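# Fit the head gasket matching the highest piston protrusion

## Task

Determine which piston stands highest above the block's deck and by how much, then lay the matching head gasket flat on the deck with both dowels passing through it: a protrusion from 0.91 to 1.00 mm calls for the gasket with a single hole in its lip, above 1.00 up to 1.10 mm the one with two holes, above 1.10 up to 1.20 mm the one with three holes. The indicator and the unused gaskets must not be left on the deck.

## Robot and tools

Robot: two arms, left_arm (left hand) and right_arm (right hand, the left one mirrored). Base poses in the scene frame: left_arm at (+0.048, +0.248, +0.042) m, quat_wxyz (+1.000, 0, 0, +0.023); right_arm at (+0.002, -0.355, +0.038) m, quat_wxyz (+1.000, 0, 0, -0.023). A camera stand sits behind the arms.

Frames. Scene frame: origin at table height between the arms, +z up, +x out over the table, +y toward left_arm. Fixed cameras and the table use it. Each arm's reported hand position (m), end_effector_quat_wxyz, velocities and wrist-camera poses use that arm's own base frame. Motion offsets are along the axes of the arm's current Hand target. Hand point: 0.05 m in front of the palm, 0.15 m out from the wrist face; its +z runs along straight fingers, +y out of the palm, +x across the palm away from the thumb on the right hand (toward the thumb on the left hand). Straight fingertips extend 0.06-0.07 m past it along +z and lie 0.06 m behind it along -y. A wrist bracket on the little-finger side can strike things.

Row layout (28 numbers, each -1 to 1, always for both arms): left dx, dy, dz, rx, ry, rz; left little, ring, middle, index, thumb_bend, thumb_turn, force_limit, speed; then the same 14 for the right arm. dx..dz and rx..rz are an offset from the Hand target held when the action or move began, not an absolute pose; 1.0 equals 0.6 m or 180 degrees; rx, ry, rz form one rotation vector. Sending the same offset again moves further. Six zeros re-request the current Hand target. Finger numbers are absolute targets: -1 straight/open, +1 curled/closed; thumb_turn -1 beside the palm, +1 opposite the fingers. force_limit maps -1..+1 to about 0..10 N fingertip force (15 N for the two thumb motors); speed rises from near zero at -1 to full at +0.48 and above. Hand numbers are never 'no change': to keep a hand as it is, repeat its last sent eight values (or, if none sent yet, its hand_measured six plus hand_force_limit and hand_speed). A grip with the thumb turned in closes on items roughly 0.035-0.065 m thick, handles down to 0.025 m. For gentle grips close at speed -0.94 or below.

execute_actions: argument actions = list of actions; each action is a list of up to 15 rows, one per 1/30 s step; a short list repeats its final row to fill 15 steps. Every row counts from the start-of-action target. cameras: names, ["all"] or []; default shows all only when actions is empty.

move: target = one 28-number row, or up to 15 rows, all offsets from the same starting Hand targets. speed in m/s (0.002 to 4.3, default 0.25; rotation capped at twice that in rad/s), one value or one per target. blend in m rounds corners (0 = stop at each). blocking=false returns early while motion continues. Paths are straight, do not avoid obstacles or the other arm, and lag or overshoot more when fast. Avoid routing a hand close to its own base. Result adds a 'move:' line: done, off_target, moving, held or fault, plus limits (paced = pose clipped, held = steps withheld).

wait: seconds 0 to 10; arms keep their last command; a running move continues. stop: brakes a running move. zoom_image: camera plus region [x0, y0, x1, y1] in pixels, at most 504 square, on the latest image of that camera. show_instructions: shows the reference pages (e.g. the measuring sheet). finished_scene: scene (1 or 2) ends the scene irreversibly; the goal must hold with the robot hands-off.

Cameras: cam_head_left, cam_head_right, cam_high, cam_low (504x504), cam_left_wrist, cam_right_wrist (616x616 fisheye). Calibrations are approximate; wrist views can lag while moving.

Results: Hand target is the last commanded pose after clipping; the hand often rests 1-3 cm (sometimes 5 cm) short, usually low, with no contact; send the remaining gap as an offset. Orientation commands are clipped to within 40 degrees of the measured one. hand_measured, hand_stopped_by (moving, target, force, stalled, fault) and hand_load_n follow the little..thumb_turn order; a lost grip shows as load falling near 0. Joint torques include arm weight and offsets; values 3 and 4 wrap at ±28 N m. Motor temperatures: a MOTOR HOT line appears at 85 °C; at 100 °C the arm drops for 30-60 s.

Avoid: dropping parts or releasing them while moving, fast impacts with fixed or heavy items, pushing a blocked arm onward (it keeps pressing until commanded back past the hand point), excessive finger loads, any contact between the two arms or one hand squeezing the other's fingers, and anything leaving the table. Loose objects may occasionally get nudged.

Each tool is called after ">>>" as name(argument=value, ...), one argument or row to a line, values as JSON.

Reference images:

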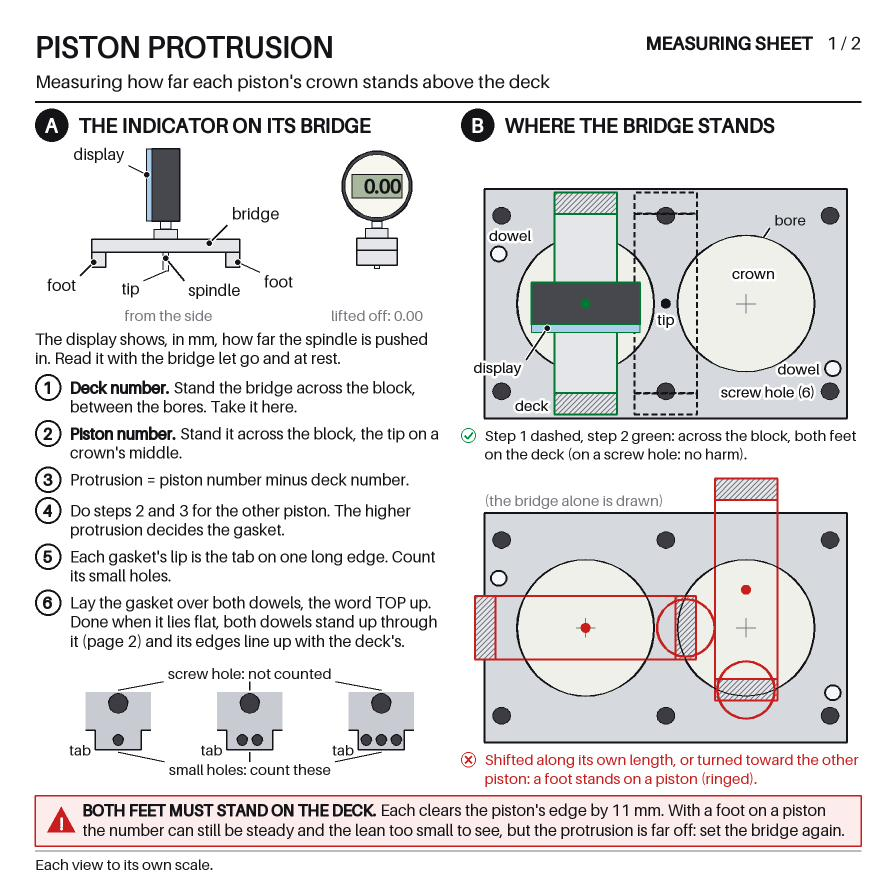

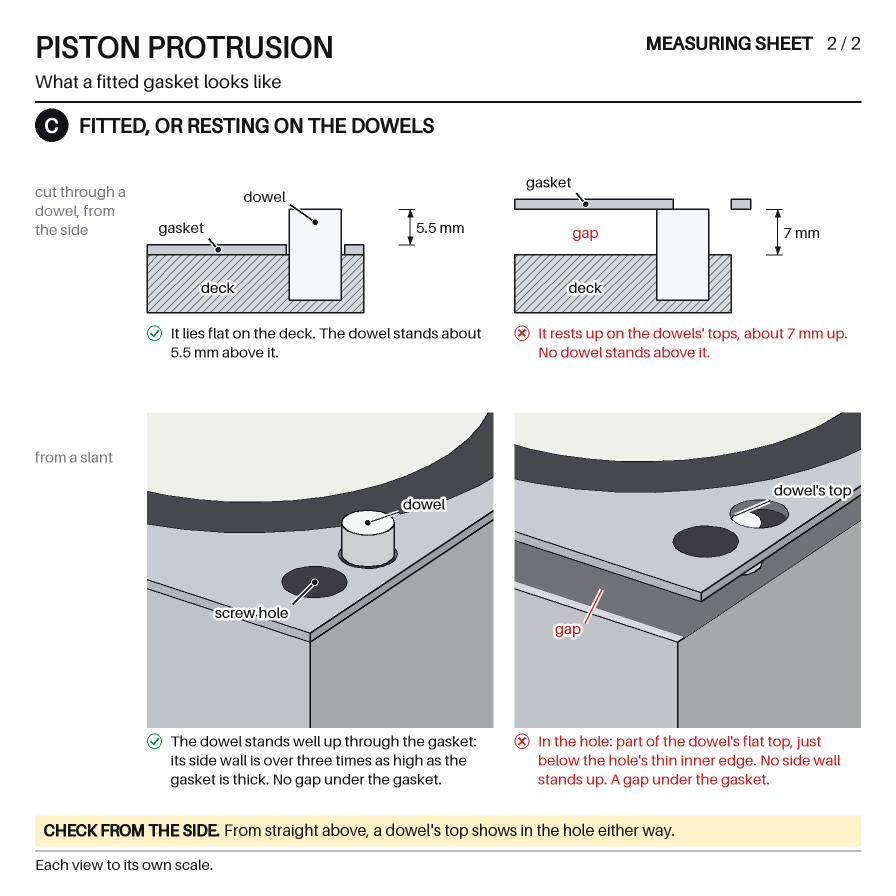

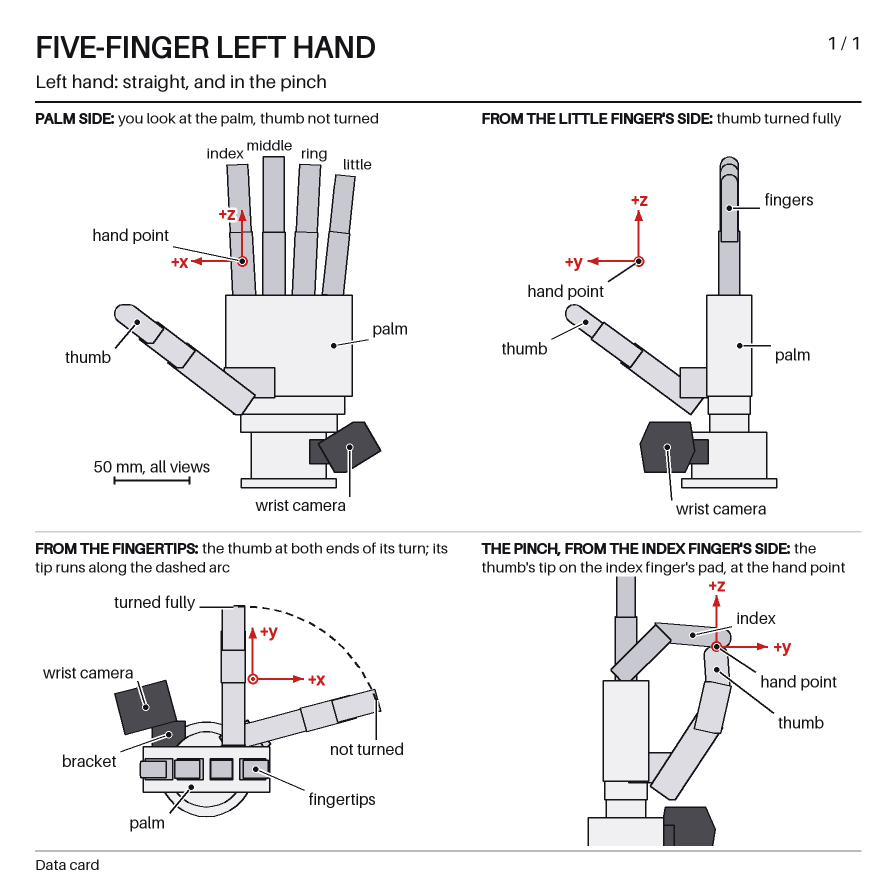

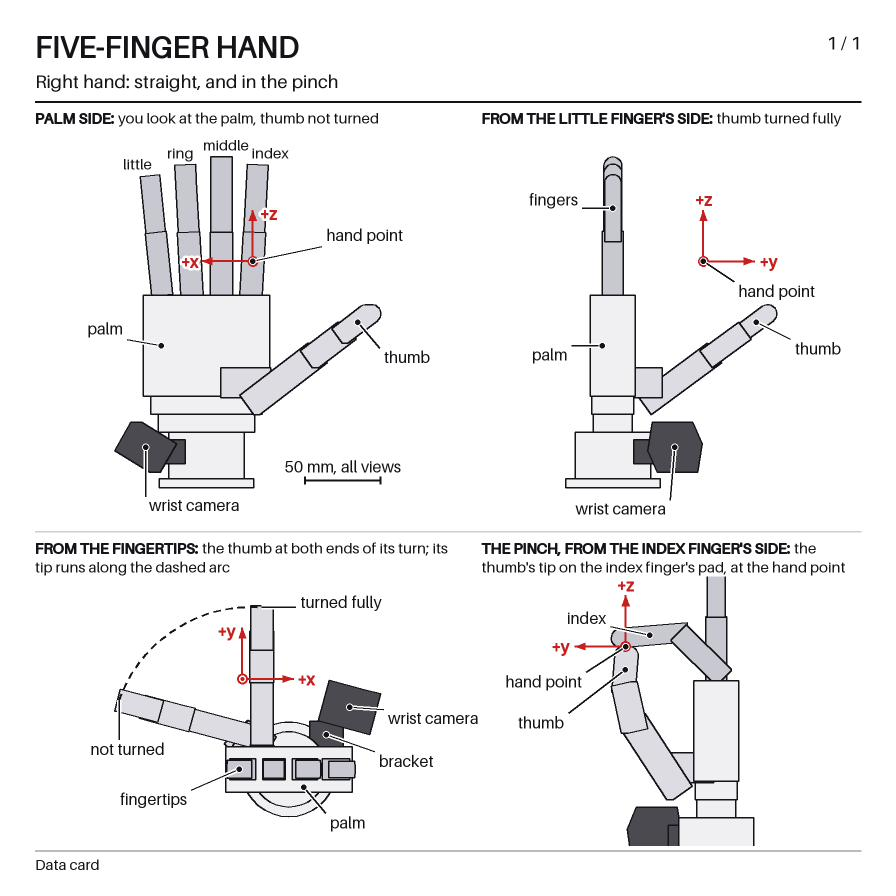

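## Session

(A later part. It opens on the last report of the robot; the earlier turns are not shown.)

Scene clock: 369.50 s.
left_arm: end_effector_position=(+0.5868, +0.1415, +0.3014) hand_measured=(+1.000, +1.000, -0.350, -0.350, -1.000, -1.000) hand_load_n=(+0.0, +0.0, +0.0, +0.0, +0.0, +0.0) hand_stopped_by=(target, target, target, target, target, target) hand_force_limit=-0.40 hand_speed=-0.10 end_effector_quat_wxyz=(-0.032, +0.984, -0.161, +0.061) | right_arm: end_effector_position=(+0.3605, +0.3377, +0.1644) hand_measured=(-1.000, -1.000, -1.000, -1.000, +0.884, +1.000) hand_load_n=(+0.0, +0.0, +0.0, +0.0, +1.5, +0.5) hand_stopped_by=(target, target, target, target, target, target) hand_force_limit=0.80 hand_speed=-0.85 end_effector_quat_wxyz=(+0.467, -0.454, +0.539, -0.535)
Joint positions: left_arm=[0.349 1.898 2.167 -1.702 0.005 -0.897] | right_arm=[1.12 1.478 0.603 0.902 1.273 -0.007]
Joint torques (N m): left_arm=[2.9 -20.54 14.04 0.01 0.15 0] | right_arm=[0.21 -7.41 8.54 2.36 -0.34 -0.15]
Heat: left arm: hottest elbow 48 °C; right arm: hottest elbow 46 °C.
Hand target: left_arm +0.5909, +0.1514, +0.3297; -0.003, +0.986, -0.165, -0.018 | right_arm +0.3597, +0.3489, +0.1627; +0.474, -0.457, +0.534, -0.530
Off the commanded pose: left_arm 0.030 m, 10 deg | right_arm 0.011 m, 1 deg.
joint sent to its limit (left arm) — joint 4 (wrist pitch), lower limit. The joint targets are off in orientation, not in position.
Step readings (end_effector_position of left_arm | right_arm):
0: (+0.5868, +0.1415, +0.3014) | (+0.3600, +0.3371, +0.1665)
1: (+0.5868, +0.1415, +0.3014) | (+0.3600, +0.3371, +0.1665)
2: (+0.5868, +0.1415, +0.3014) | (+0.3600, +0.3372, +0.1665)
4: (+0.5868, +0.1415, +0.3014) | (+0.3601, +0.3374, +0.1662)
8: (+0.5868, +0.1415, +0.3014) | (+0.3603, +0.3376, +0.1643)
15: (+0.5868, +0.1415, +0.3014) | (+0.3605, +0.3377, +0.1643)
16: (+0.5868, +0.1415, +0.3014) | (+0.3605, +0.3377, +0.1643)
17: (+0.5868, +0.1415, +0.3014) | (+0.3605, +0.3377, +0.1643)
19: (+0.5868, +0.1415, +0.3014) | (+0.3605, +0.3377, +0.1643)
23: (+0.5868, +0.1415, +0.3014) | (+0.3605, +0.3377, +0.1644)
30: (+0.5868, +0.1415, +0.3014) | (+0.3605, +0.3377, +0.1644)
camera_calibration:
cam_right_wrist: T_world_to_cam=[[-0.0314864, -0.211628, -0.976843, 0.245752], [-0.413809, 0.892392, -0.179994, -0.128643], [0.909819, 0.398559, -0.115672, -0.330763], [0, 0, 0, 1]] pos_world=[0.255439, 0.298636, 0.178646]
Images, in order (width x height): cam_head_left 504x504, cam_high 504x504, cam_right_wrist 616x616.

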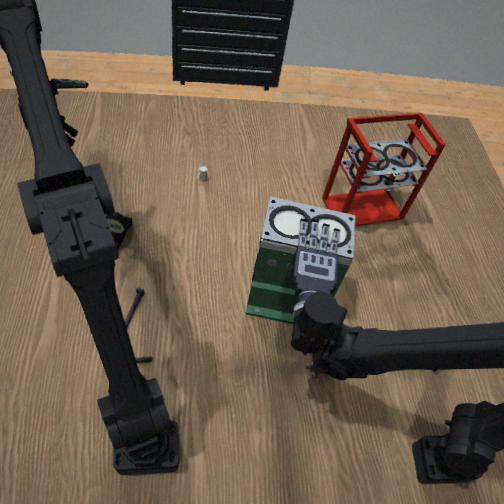

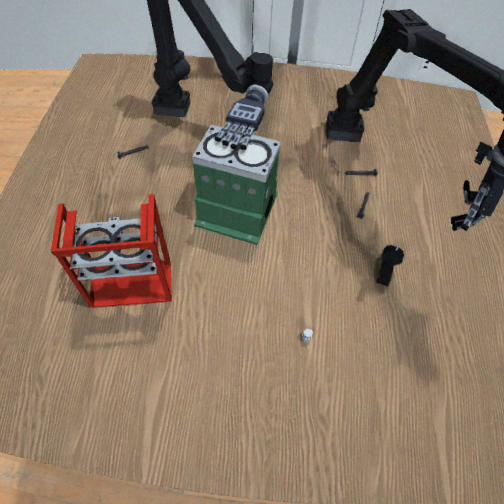

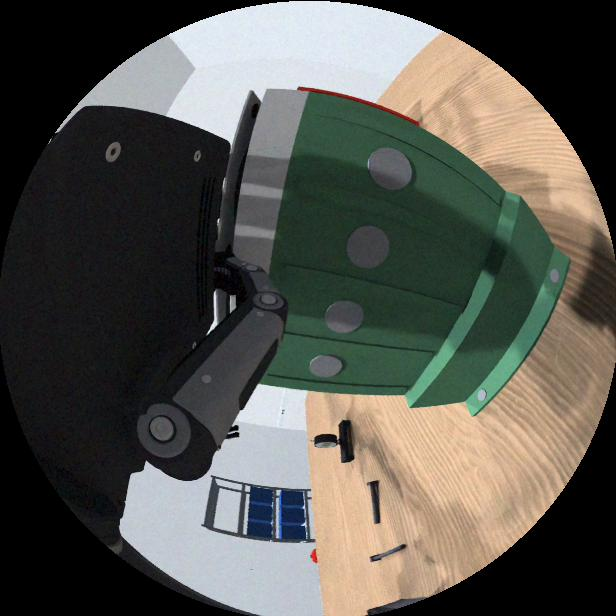

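>>> zoom_image(
  camera="cam_high",
  region=[260, 158, 272, 170],
)

>>> zoom_image(
  camera="cam_head_left",
  region=[262, 192, 284, 214],
)

>>> zoom_image(
  camera="cam_head_left",
  region=[340, 237, 358, 255],
)

>>> zoom_image(
  camera="cam_head_left",
  region=[255, 190, 365, 270],
)

Scaled by 42.000 from the camera's 504x504 image, which has a finer 720x720 frame.

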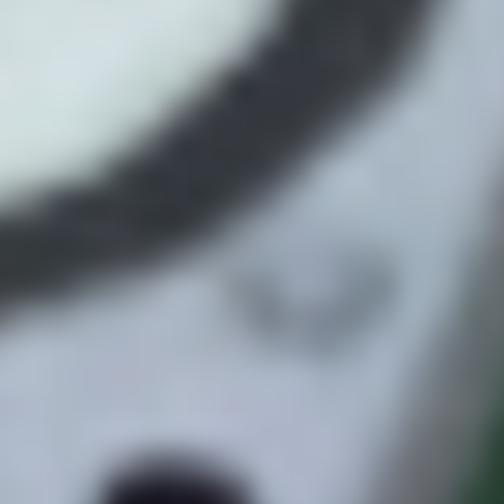

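Scaled by 22.909 from the camera's 504x504 image, which has a finer 720x720 frame.

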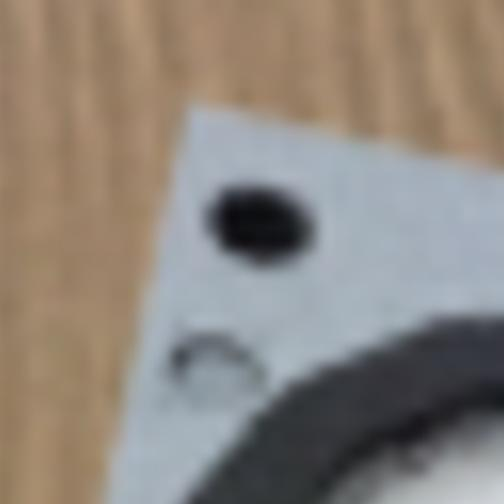

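Scaled by 28.000 from the camera's 504x504 image, which has a finer 720x720 frame.

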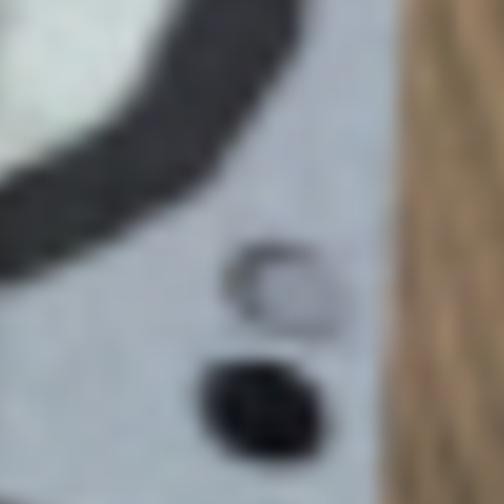

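Scaled by 4.582 from the camera's 504x504 image, which has a finer 720x720 frame.

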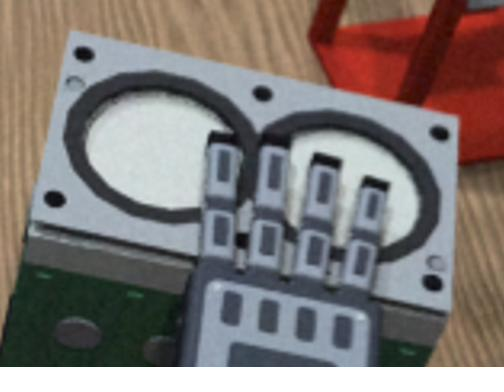

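>>> execute_actions(
  actions=[],
  cameras=["cam_low", "cam_right_wrist", "cam_head_right"],
)

>>> zoom_image(
  camera="cam_low",
  region=[190, 140, 270, 190],
)

>>> zoom_image(
  camera="cam_right_wrist",
  region=[200, 80, 300, 260],
)

>>> zoom_image(
  camera="cam_head_right",
  region=[230, 190, 350, 290],
)

Scene clock: 372.67 s.
left_arm: end_effector_position=(+0.5868, +0.1415, +0.3014) hand_measured=(+1.000, +1.000, -0.350, -0.350, -1.000, -1.000) hand_load_n=(+0.0, +0.0, +0.0, +0.0, +0.0, -0.5) hand_stopped_by=(target, target, target, target, target, target) hand_force_limit=-0.40 hand_speed=-0.10 end_effector_quat_wxyz=(-0.032, +0.984, -0.161, +0.061) | right_arm: end_effector_position=(+0.3605, +0.3377, +0.1644) hand_measured=(-1.000, -1.000, -1.000, -1.000, +0.884, +1.000) hand_load_n=(+0.0, +0.0, +0.0, +0.0, +1.5, +0.5) hand_stopped_by=(target, target, target, target, target, target) hand_force_limit=0.80 hand_speed=-0.85 end_effector_quat_wxyz=(+0.467, -0.454, +0.539, -0.535)
Joint positions: left_arm=[0.349 1.898 2.167 -1.702 0.005 -0.897] | right_arm=[1.12 1.478 0.603 0.902 1.273 -0.007]
Joint velocities: within noise
Joint torques (N m): left_arm=[2.9 -20.48 14.04 -0.01 0.15 0] | right_arm=[0.26 -7.65 8.49 2.41 -0.33 -0.16]
Motor temperatures (°C): left_arm=[31 36 48 29 28 25] | right_arm=[34 32 46 28 25 29]
Heat: left arm: hottest elbow 48 °C; right arm: hottest elbow 46 °C.
Hand target: left_arm +0.5909, +0.1514, +0.3297; -0.003, +0.986, -0.165, -0.018 | right_arm +0.3597, +0.3489, +0.1627; +0.474, -0.457, +0.534, -0.530
Off the commanded pose: left_arm 0.030 m, 10 deg | right_arm 0.011 m, 1 deg.
camera_calibration:
cam_right_wrist: T_world_to_cam=[[-0.0314864, -0.211628, -0.976843, 0.245752], [-0.413809, 0.892392, -0.179994, -0.128643], [0.909819, 0.398559, -0.115672, -0.330763], [0, 0, 0, 1]] pos_world=[0.255439, 0.298636, 0.178646]
Images, in order (width x height): cam_head_right 504x504, cam_low 504x504, cam_right_wrist 616x616.

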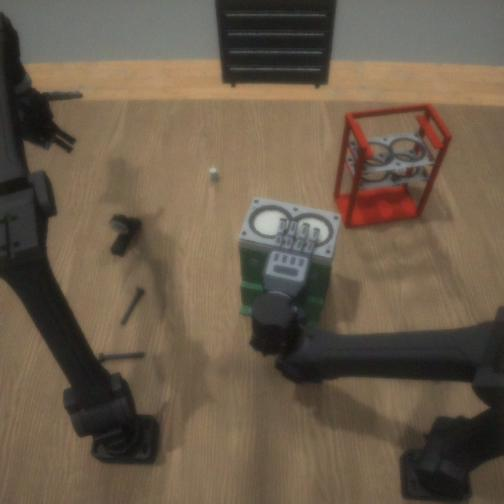

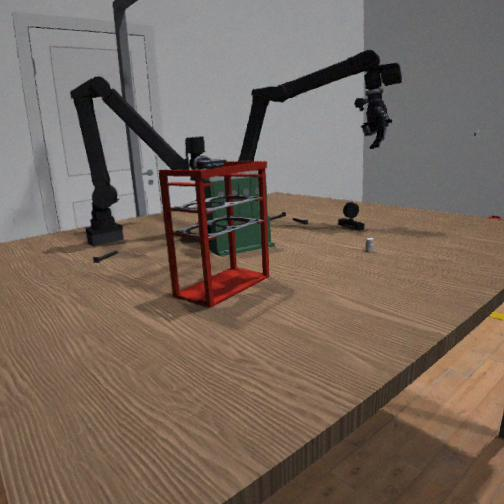

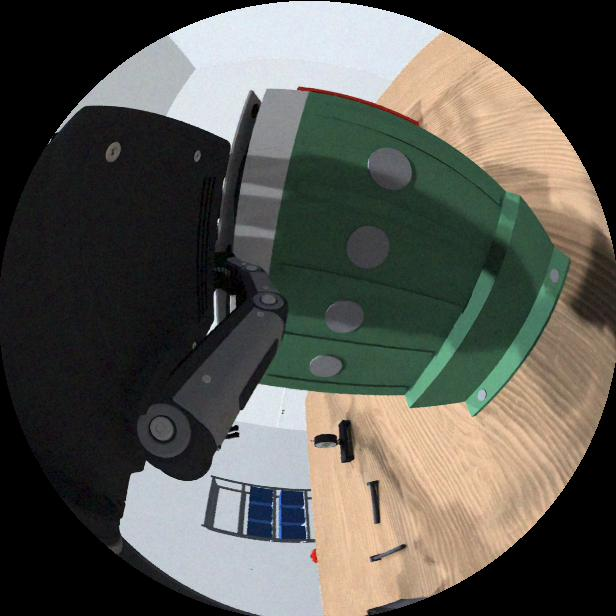

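Scaled by 6.300 from the camera's 504x504 image, which has a finer 720x720 frame.

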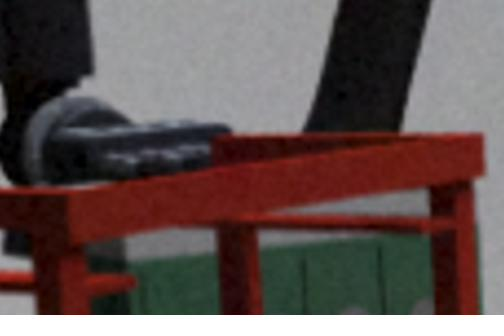

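Scaled by 2.800 from the camera's 616x616 image, which has a finer 880x880 frame.

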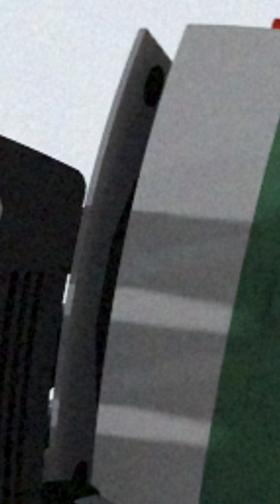

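Scaled by 4.200 from the camera's 504x504 image, which has a finer 720x720 frame.

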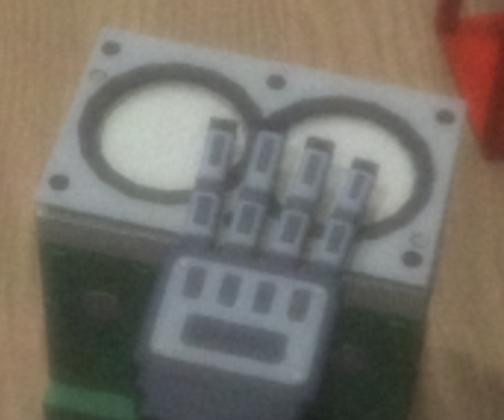

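>>> execute_actions(
  actions=[],
  cameras=["cam_head_left"],
)

>>> zoom_image(
  camera="cam_head_left",
  region=[255, 230, 279, 254],
)

>>> zoom_image(
  camera="cam_head_left",
  region=[336, 244, 360, 268],
)

Scene clock: 373.53 s.
left_arm: end_effector_position=(+0.5868, +0.1415, +0.3014) hand_measured=(+1.000, +1.000, -0.350, -0.350, -1.000, -1.000) hand_load_n=(+0.0, +0.0, +0.0, +0.0, +0.0, +0.0) hand_stopped_by=(target, target, target, target, target, target) hand_force_limit=-0.40 hand_speed=-0.10 end_effector_quat_wxyz=(-0.032, +0.984, -0.161, +0.061) | right_arm: end_effector_position=(+0.3605, +0.3377, +0.1644) hand_measured=(-1.000, -1.000, -1.000, -1.000, +0.884, +1.000) hand_load_n=(+0.0, -0.5, +0.0, +0.0, +1.0, +0.5) hand_stopped_by=(target, target, target, target, target, target) hand_force_limit=0.80 hand_speed=-0.85 end_effector_quat_wxyz=(+0.467, -0.454, +0.539, -0.535)
Joint positions: left_arm=[0.349 1.898 2.167 -1.702 0.005 -0.897] | right_arm=[1.12 1.478 0.603 0.902 1.273 -0.007]
Joint velocities: within noise
Joint torques (N m): left_arm=[2.9 -20.48 14.04 0.01 0.15 0] | right_arm=[0.32 -7.82 8.57 2.45 -0.34 -0.16]
Motor temperatures (°C): left_arm=[31 36 48 29 28 25] | right_arm=[34 32 46 28 25 29]
Heat: left arm: hottest elbow 48 °C; right arm: hottest elbow 46 °C.
Hand target: left_arm +0.5909, +0.1514, +0.3297; -0.003, +0.986, -0.165, -0.018 | right_arm +0.3597, +0.3489, +0.1627; +0.474, -0.457, +0.534, -0.530
Off the commanded pose: left_arm 0.030 m, 10 deg | right_arm 0.011 m, 1 deg.
Images, in order (width x height): cam_head_left 504x504.

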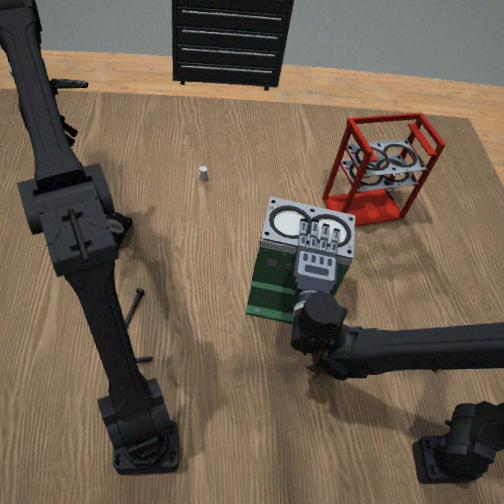

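Scaled by 21.000 from the camera's 504x504 image, which has a finer 720x720 frame.

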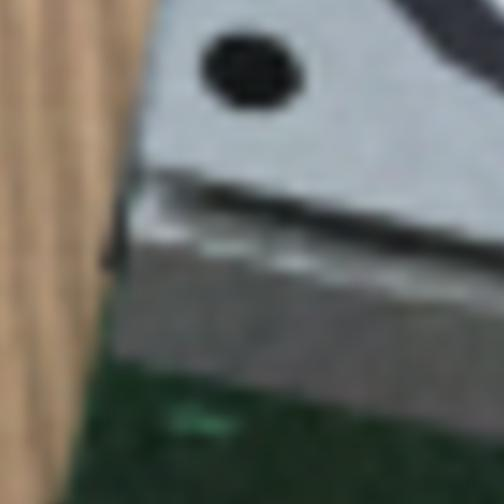

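Scaled by 21.000 from the camera's 504x504 image, which has a finer 720x720 frame.

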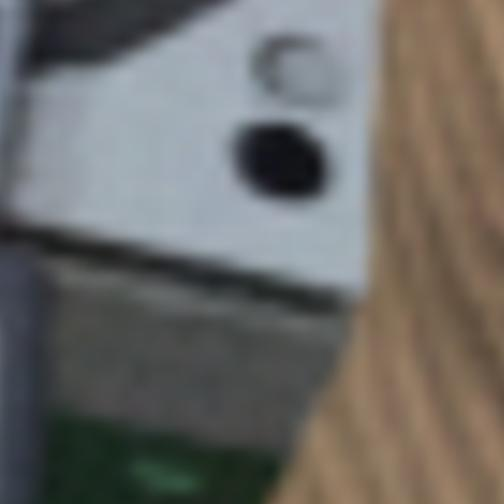

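>>> execute_actions(
  actions=[
    [[0,0,0,0,0,0,1,1,-0.35,-0.35,-1,-1,-0.4,-0.1,0,0,0,0,-0.01,0,-1,-1,-1,-1,0.892,1,0.8,-0.85]],
    [[0,0,0,0,0,0,1,1,-0.35,-0.35,-1,-1,-0.4,-0.1,0,0,0,0,0,0,-1,-1,-1,-1,0.892,1,0.8,-0.85]],
  ],
  cameras=["cam_high", "cam_head_left"],
)

>>> zoom_image(
  camera="cam_high",
  region=[180, 95, 290, 205],
)

>>> zoom_image(
  camera="cam_head_left",
  region=[255, 230, 279, 254],
)

>>> zoom_image(
  camera="cam_head_left",
  region=[336, 244, 360, 268],
)

>>> zoom_image(
  camera="cam_head_left",
  region=[262, 192, 284, 214],
)

Scene clock: 377.17 s.
left_arm: end_effector_position=(+0.5868, +0.1415, +0.3014) hand_measured=(+1.000, +1.000, -0.350, -0.350, -1.000, -1.000) hand_load_n=(+0.5, +0.0, +0.0, +0.0, +0.0, +0.0) hand_stopped_by=(target, target, target, target, target, target) hand_force_limit=-0.40 hand_speed=-0.10 end_effector_quat_wxyz=(-0.032, +0.984, -0.161, +0.061) | right_arm: end_effector_position=(+0.3594, +0.3391, +0.1616) hand_measured=(-1.000, -1.000, -1.000, -1.000, +0.890, +1.000) hand_load_n=(+0.0, +0.0, +0.0, +0.0, +4.0, +0.5) hand_stopped_by=(target, target, target, target, target, target) hand_force_limit=0.80 hand_speed=-0.85 end_effector_quat_wxyz=(+0.469, -0.464, +0.530, -0.533)
Joint positions: left_arm=[0.349 1.898 2.167 -1.702 0.005 -0.897] | right_arm=[1.119 1.478 0.596 0.905 1.25 -0.019]
Joint torques (N m): left_arm=[2.9 -20.48 14.04 0.01 0.15 0] | right_arm=[-0.21 -8.47 7.82 2.36 -0.98 -0.03]
Heat: left arm: hottest elbow 48 °C; right arm: hottest elbow 45 °C.
Hand target: left_arm +0.5909, +0.1514, +0.3297; -0.003, +0.986, -0.165, -0.018 | right_arm +0.3597, +0.3488, +0.1627; +0.482, -0.465, +0.527, -0.523
Off the commanded pose: left_arm 0.030 m, 10 deg | right_arm 0.010 m, 2 deg.
joint sent to its limit (left arm) — joint 4 (wrist pitch), lower limit. The joint targets are off in orientation, not in position.
Step readings (end_effector_position of left_arm | right_arm):
0: (+0.5868, +0.1415, +0.3014) | (+0.3605, +0.3377, +0.1644)
1: (+0.5868, +0.1415, +0.3014) | (+0.3605, +0.3378, +0.1644)
2: (+0.5868, +0.1415, +0.3014) | (+0.3605, +0.3387, +0.1644)
4: (+0.5868, +0.1415, +0.3014) | (+0.3602, +0.3397, +0.1636)
8: (+0.5868, +0.1415, +0.3014) | (+0.3595, +0.3393, +0.1619)
15: (+0.5868, +0.1415, +0.3014) | (+0.3595, +0.3393, +0.1618)
16: (+0.5868, +0.1415, +0.3014) | (+0.3595, +0.3393, +0.1618)
17: (+0.5868, +0.1415, +0.3014) | (+0.3594, +0.3391, +0.1616)
19: (+0.5868, +0.1415, +0.3014) | (+0.3594, +0.3391, +0.1616)
23: (+0.5868, +0.1415, +0.3014) | (+0.3594, +0.3391, +0.1616)
30: (+0.5868, +0.1415, +0.3014) | (+0.3594, +0.3391, +0.1616)
Images, in order (width x height): cam_head_left 504x504, cam_high 504x504.

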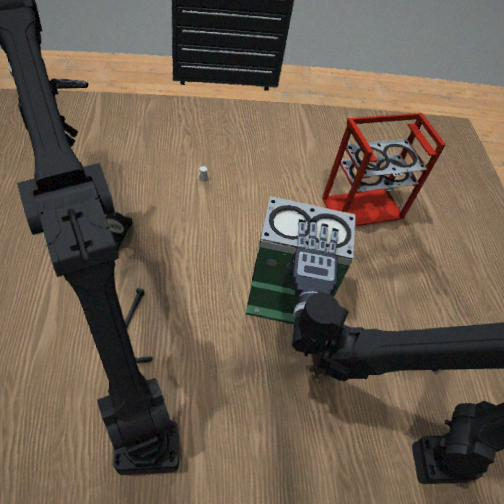

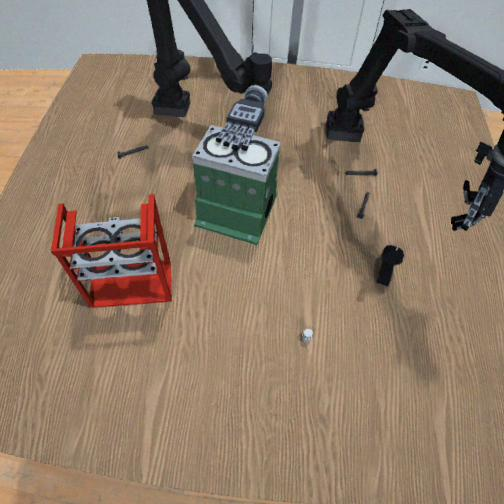

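Scaled by 4.582 from the camera's 504x504 image, which has a finer 720x720 frame.

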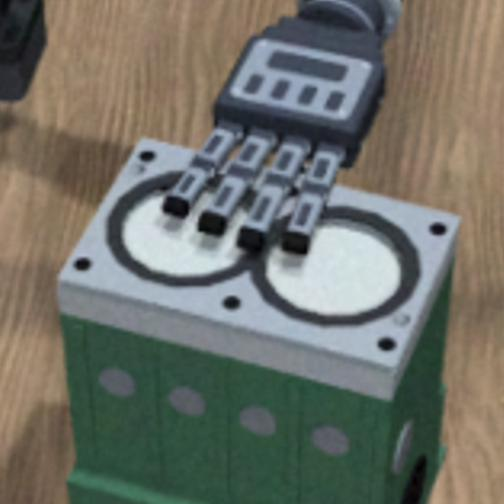

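Scaled by 21.000 from the camera's 504x504 image, which has a finer 720x720 frame.

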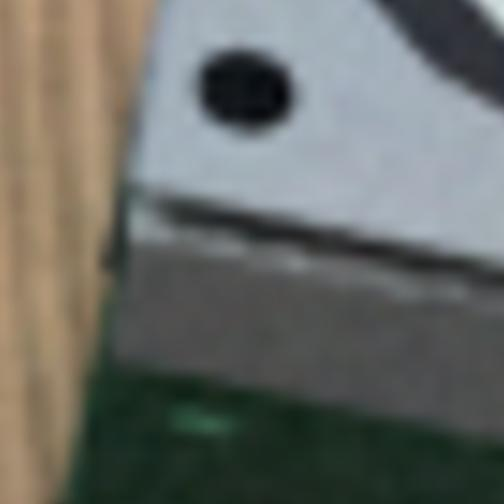

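Scaled by 21.000 from the camera's 504x504 image, which has a finer 720x720 frame.

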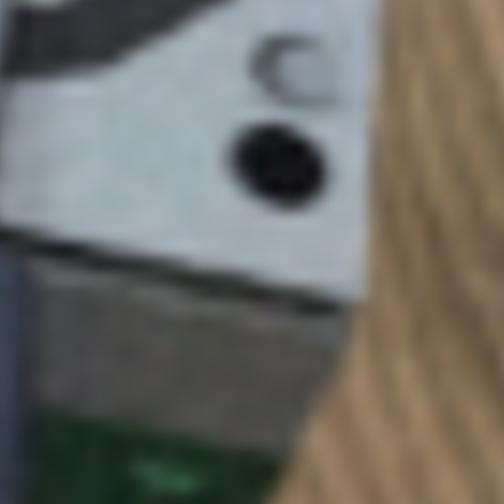

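Scaled by 22.909 from the camera's 504x504 image, which has a finer 720x720 frame.

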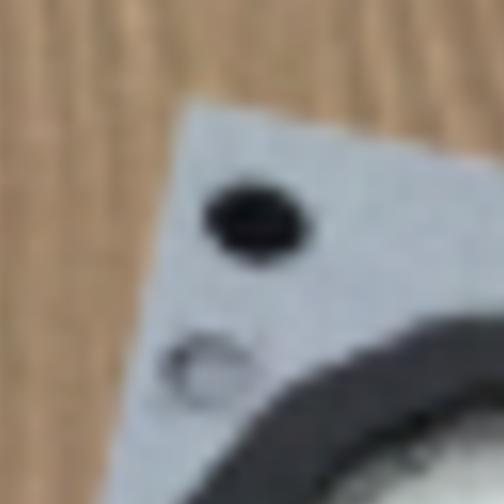

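>>> execute_actions(
  actions=[
    [[0,0,0,0,0,0,1,1,-0.35,-0.35,-1,-1,-0.4,-0.1,0.0047,-0.0033,-0.0018,0,-0.003,0,-1,-1,-1,-1,0.892,1,0.8,-0.85]],
    [[0,0,0,0,0,0,1,1,-0.35,-0.35,-1,-1,-0.4,-0.1,0,0,0,0,0,0,-1,-1,-1,-1,0.892,1,0.8,-0.85]],
  ],
  cameras=["cam_high", "cam_head_left"],
)

>>> zoom_image(
  camera="cam_high",
  region=[180, 95, 290, 205],
)

>>> zoom_image(
  camera="cam_head_left",
  region=[255, 230, 279, 254],
)

>>> zoom_image(
  camera="cam_head_left",
  region=[336, 244, 360, 268],
)

>>> zoom_image(
  camera="cam_head_left",
  region=[262, 192, 284, 214],
)

Scene clock: 379.63 s.
left_arm: end_effector_position=(+0.5868, +0.1415, +0.3014) hand_measured=(+1.000, +1.000, -0.350, -0.350, -1.000, -1.000) hand_load_n=(+0.0, +0.0, +0.0, +0.0, +0.0, +0.0) hand_stopped_by=(target, target, target, target, target, target) hand_force_limit=-0.40 hand_speed=-0.10 end_effector_quat_wxyz=(-0.032, +0.984, -0.161, +0.061) | right_arm: end_effector_position=(+0.3590, +0.3392, +0.1612) hand_measured=(-1.000, -1.000, -1.000, -1.000, +0.890, +1.000) hand_load_n=(+0.0, +0.0, +0.0, +0.0, +4.5, +0.5) hand_stopped_by=(target, target, target, target, target, target) hand_force_limit=0.80 hand_speed=-0.85 end_effector_quat_wxyz=(+0.471, -0.468, +0.527, -0.531)
Joint positions: left_arm=[0.349 1.898 2.167 -1.702 0.005 -0.897] | right_arm=[1.118 1.474 0.59 0.906 1.237 -0.021]
Joint torques (N m): left_arm=[2.96 -20.48 14.04 0.01 0.15 0] | right_arm=[-0.15 -9.29 7.42 2.18 -0.94 -0.05]
Heat: left arm: hottest elbow 48 °C; right arm: hottest elbow 45 °C.
Hand target: left_arm +0.5909, +0.1514, +0.3297; -0.003, +0.986, -0.165, -0.018 | right_arm +0.3584, +0.3461, +0.1647; +0.485, -0.467, +0.525, -0.521
Off the commanded pose: left_arm 0.030 m, 10 deg | right_arm 0.008 m, 2 deg.
joint sent to its limit (left arm) — joint 4 (wrist pitch), lower limit. The joint targets are off in orientation, not in position.
Step readings (end_effector_position of left_arm | right_arm):
0: (+0.5868, +0.1415, +0.3014) | (+0.3594, +0.3391, +0.1616)
1: (+0.5868, +0.1415, +0.3014) | (+0.3594, +0.3392, +0.1617)
2: (+0.5868, +0.1415, +0.3014) | (+0.3593, +0.3393, +0.1613)
4: (+0.5868, +0.1415, +0.3014) | (+0.3592, +0.3392, +0.1611)
8: (+0.5868, +0.1415, +0.3014) | (+0.3590, +0.3393, +0.1611)
15: (+0.5868, +0.1415, +0.3014) | (+0.3590, +0.3392, +0.1612)
16: (+0.5868, +0.1415, +0.3014) | (+0.3590, +0.3392, +0.1612)
17: (+0.5868, +0.1415, +0.3014) | (+0.3590, +0.3392, +0.1612)
19: (+0.5868, +0.1415, +0.3014) | (+0.3590, +0.3392, +0.1612)
23: (+0.5868, +0.1415, +0.3014) | (+0.3590, +0.3392, +0.1612)
30: (+0.5868, +0.1415, +0.3014) | (+0.3590, +0.3392, +0.1612)
Images, in order (width x height): cam_head_left 504x504, cam_high 504x504.

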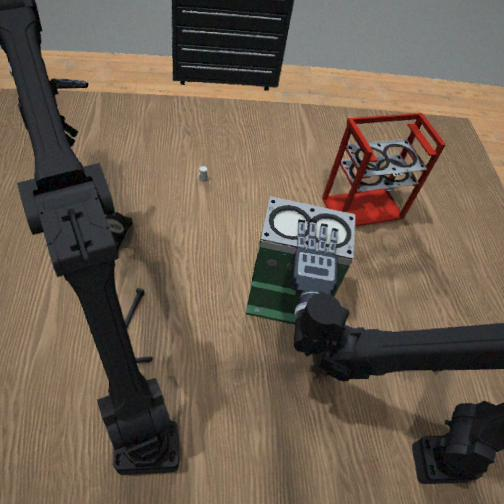

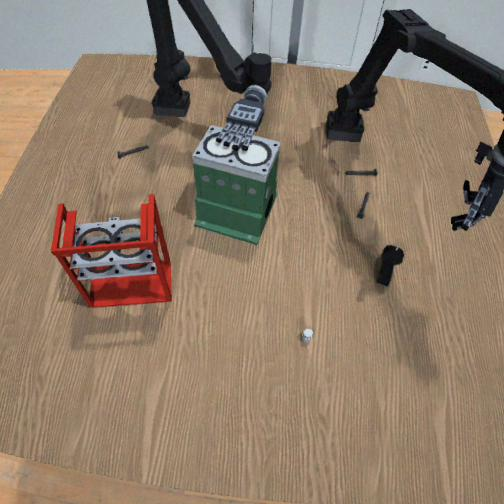

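Scaled by 4.582 from the camera's 504x504 image, which has a finer 720x720 frame.

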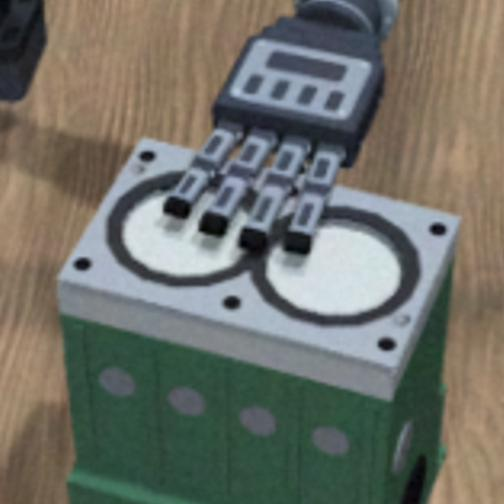

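Scaled by 21.000 from the camera's 504x504 image, which has a finer 720x720 frame.

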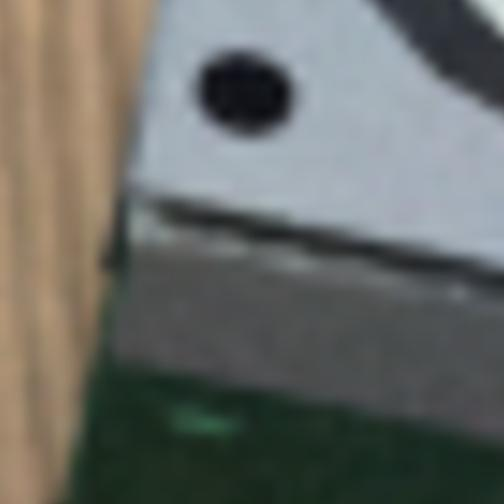

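Scaled by 21.000 from the camera's 504x504 image, which has a finer 720x720 frame.

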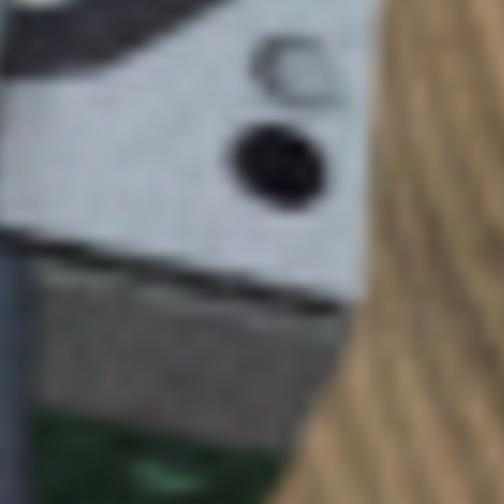

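Scaled by 22.909 from the camera's 504x504 image, which has a finer 720x720 frame.

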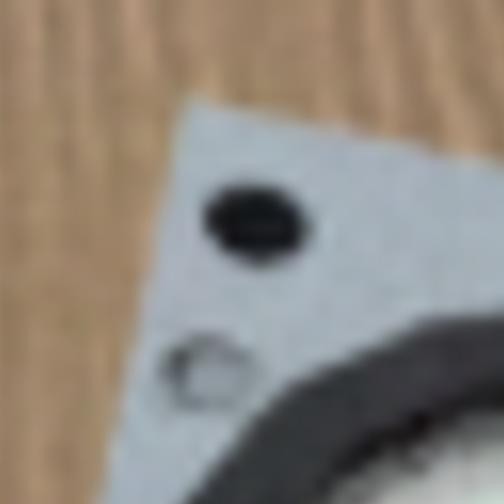

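>>> execute_actions(
  actions=[
    [[0,0,0,0,0,0,1,1,-0.35,-0.35,-1,-1,-0.4,-0.1,0.0047,0.0,-0.0018,0,0,0,-1,-1,-1,-1,0.892,1,0.8,-0.85]],
    [[0,0,0,0,0,0,1,1,-0.35,-0.35,-1,-1,-0.4,-0.1,0,0,0,0,0,0,-1,-1,-1,-1,0.892,1,0.8,-0.85]],
  ],
  cameras=["cam_high", "cam_head_left"],
)

>>> zoom_image(
  camera="cam_high",
  region=[180, 95, 290, 205],
)

>>> zoom_image(
  camera="cam_head_left",
  region=[255, 230, 279, 254],
)

>>> zoom_image(
  camera="cam_head_left",
  region=[336, 244, 360, 268],
)

>>> zoom_image(
  camera="cam_head_left",
  region=[262, 192, 284, 214],
)

Scene clock: 381.47 s.
left_arm: end_effector_position=(+0.5868, +0.1415, +0.3014) hand_measured=(+1.000, +1.000, -0.350, -0.350, -1.000, -1.000) hand_load_n=(+0.0, +0.0, +0.0, +0.0, +0.0, +0.0) hand_stopped_by=(target, target, target, target, target, target) hand_force_limit=-0.40 hand_speed=-0.10 end_effector_quat_wxyz=(-0.032, +0.984, -0.161, +0.061) | right_arm: end_effector_position=(+0.3579, +0.3384, +0.1589) hand_measured=(-1.000, -1.000, -1.000, -1.000, +0.890, +1.000) hand_load_n=(+0.0, +0.0, +0.0, +0.0, +4.5, +0.5) hand_stopped_by=(target, target, target, target, target, target) hand_force_limit=0.80 hand_speed=-0.85 end_effector_quat_wxyz=(+0.471, -0.472, +0.524, -0.530)
Joint positions: left_arm=[0.349 1.898 2.167 -1.702 0.005 -0.897] | right_arm=[1.117 1.473 0.582 0.906 1.227 -0.021]
Joint torques (N m): left_arm=[2.9 -20.48 14.04 -0.01 0.15 0] | right_arm=[-0.32 -9.82 7.38 2.18 -0.53 -0.04]
Heat: left arm: hottest elbow 49 °C; right arm: hottest elbow 45 °C.
Hand target: left_arm +0.5909, +0.1514, +0.3297; -0.003, +0.986, -0.165, -0.018 | right_arm +0.3569, +0.3434, +0.1646; +0.485, -0.467, +0.525, -0.521
Off the commanded pose: left_arm 0.030 m, 10 deg | right_arm 0.008 m, 2 deg.
joint sent to its limit (left arm) — joint 4 (wrist pitch), lower limit. The joint targets are off in orientation, not in position.
Step readings (end_effector_position of left_arm | right_arm):
0: (+0.5868, +0.1415, +0.3014) | (+0.3590, +0.3392, +0.1612)
1: (+0.5868, +0.1415, +0.3014) | (+0.3590, +0.3392, +0.1612)
2: (+0.5868, +0.1415, +0.3014) | (+0.3589, +0.3390, +0.1612)
4: (+0.5868, +0.1415, +0.3014) | (+0.3586, +0.3389, +0.1608)
8: (+0.5868, +0.1415, +0.3014) | (+0.3581, +0.3384, +0.1592)
15: (+0.5868, +0.1415, +0.3014) | (+0.3579, +0.3384, +0.1589)
16: (+0.5868, +0.1415, +0.3014) | (+0.3579, +0.3384, +0.1589)
17: (+0.5868, +0.1415, +0.3014) | (+0.3579, +0.3384, +0.1589)
19: (+0.5868, +0.1415, +0.3014) | (+0.3579, +0.3384, +0.1589)
23: (+0.5868, +0.1415, +0.3014) | (+0.3579, +0.3384, +0.1589)
30: (+0.5868, +0.1415, +0.3014) | (+0.3579, +0.3384, +0.1589)
Images, in order (width x height): cam_head_left 504x504, cam_high 504x504.

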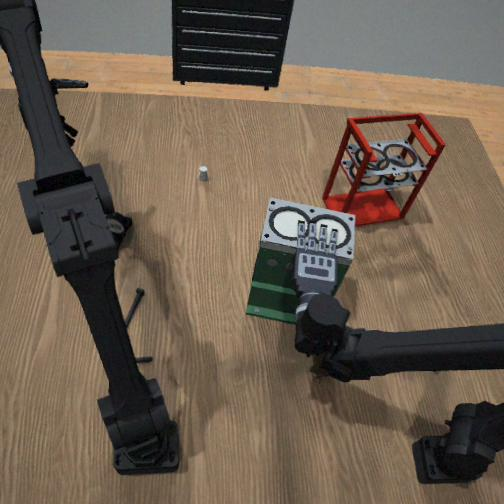

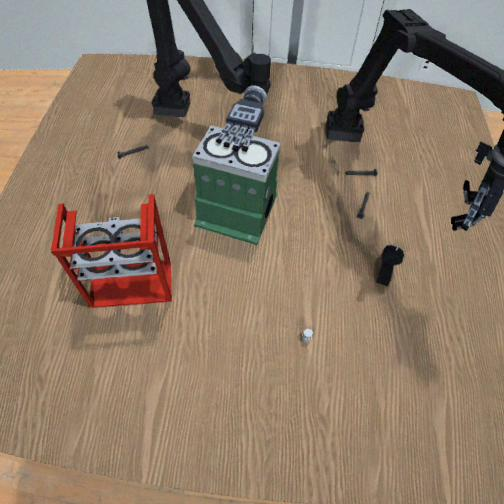

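Scaled by 4.582 from the camera's 504x504 image, which has a finer 720x720 frame.

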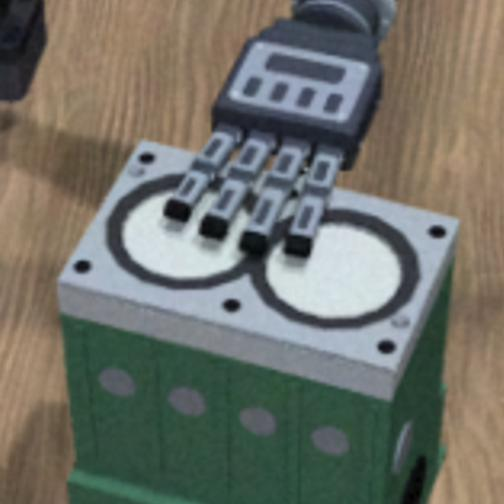

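Scaled by 21.000 from the camera's 504x504 image, which has a finer 720x720 frame.

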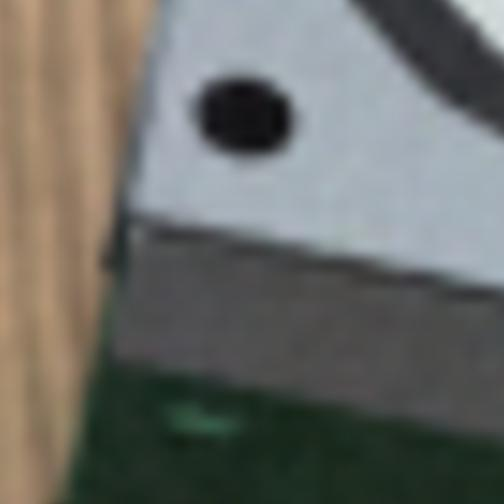

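Scaled by 21.000 from the camera's 504x504 image, which has a finer 720x720 frame.

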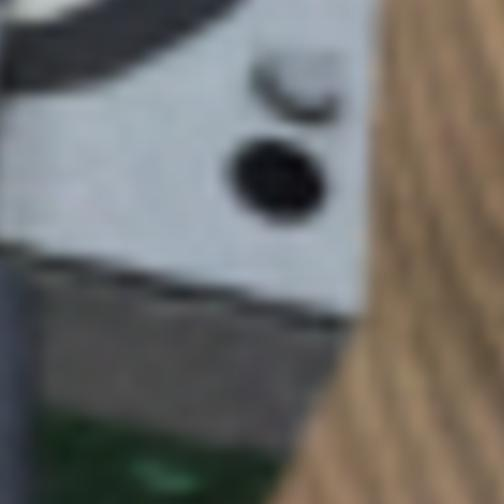

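Scaled by 22.909 from the camera's 504x504 image, which has a finer 720x720 frame.

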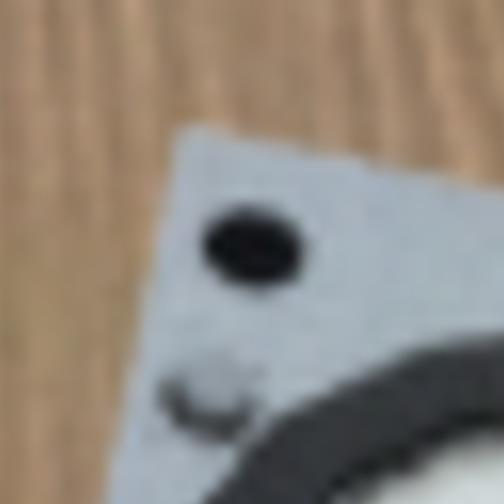

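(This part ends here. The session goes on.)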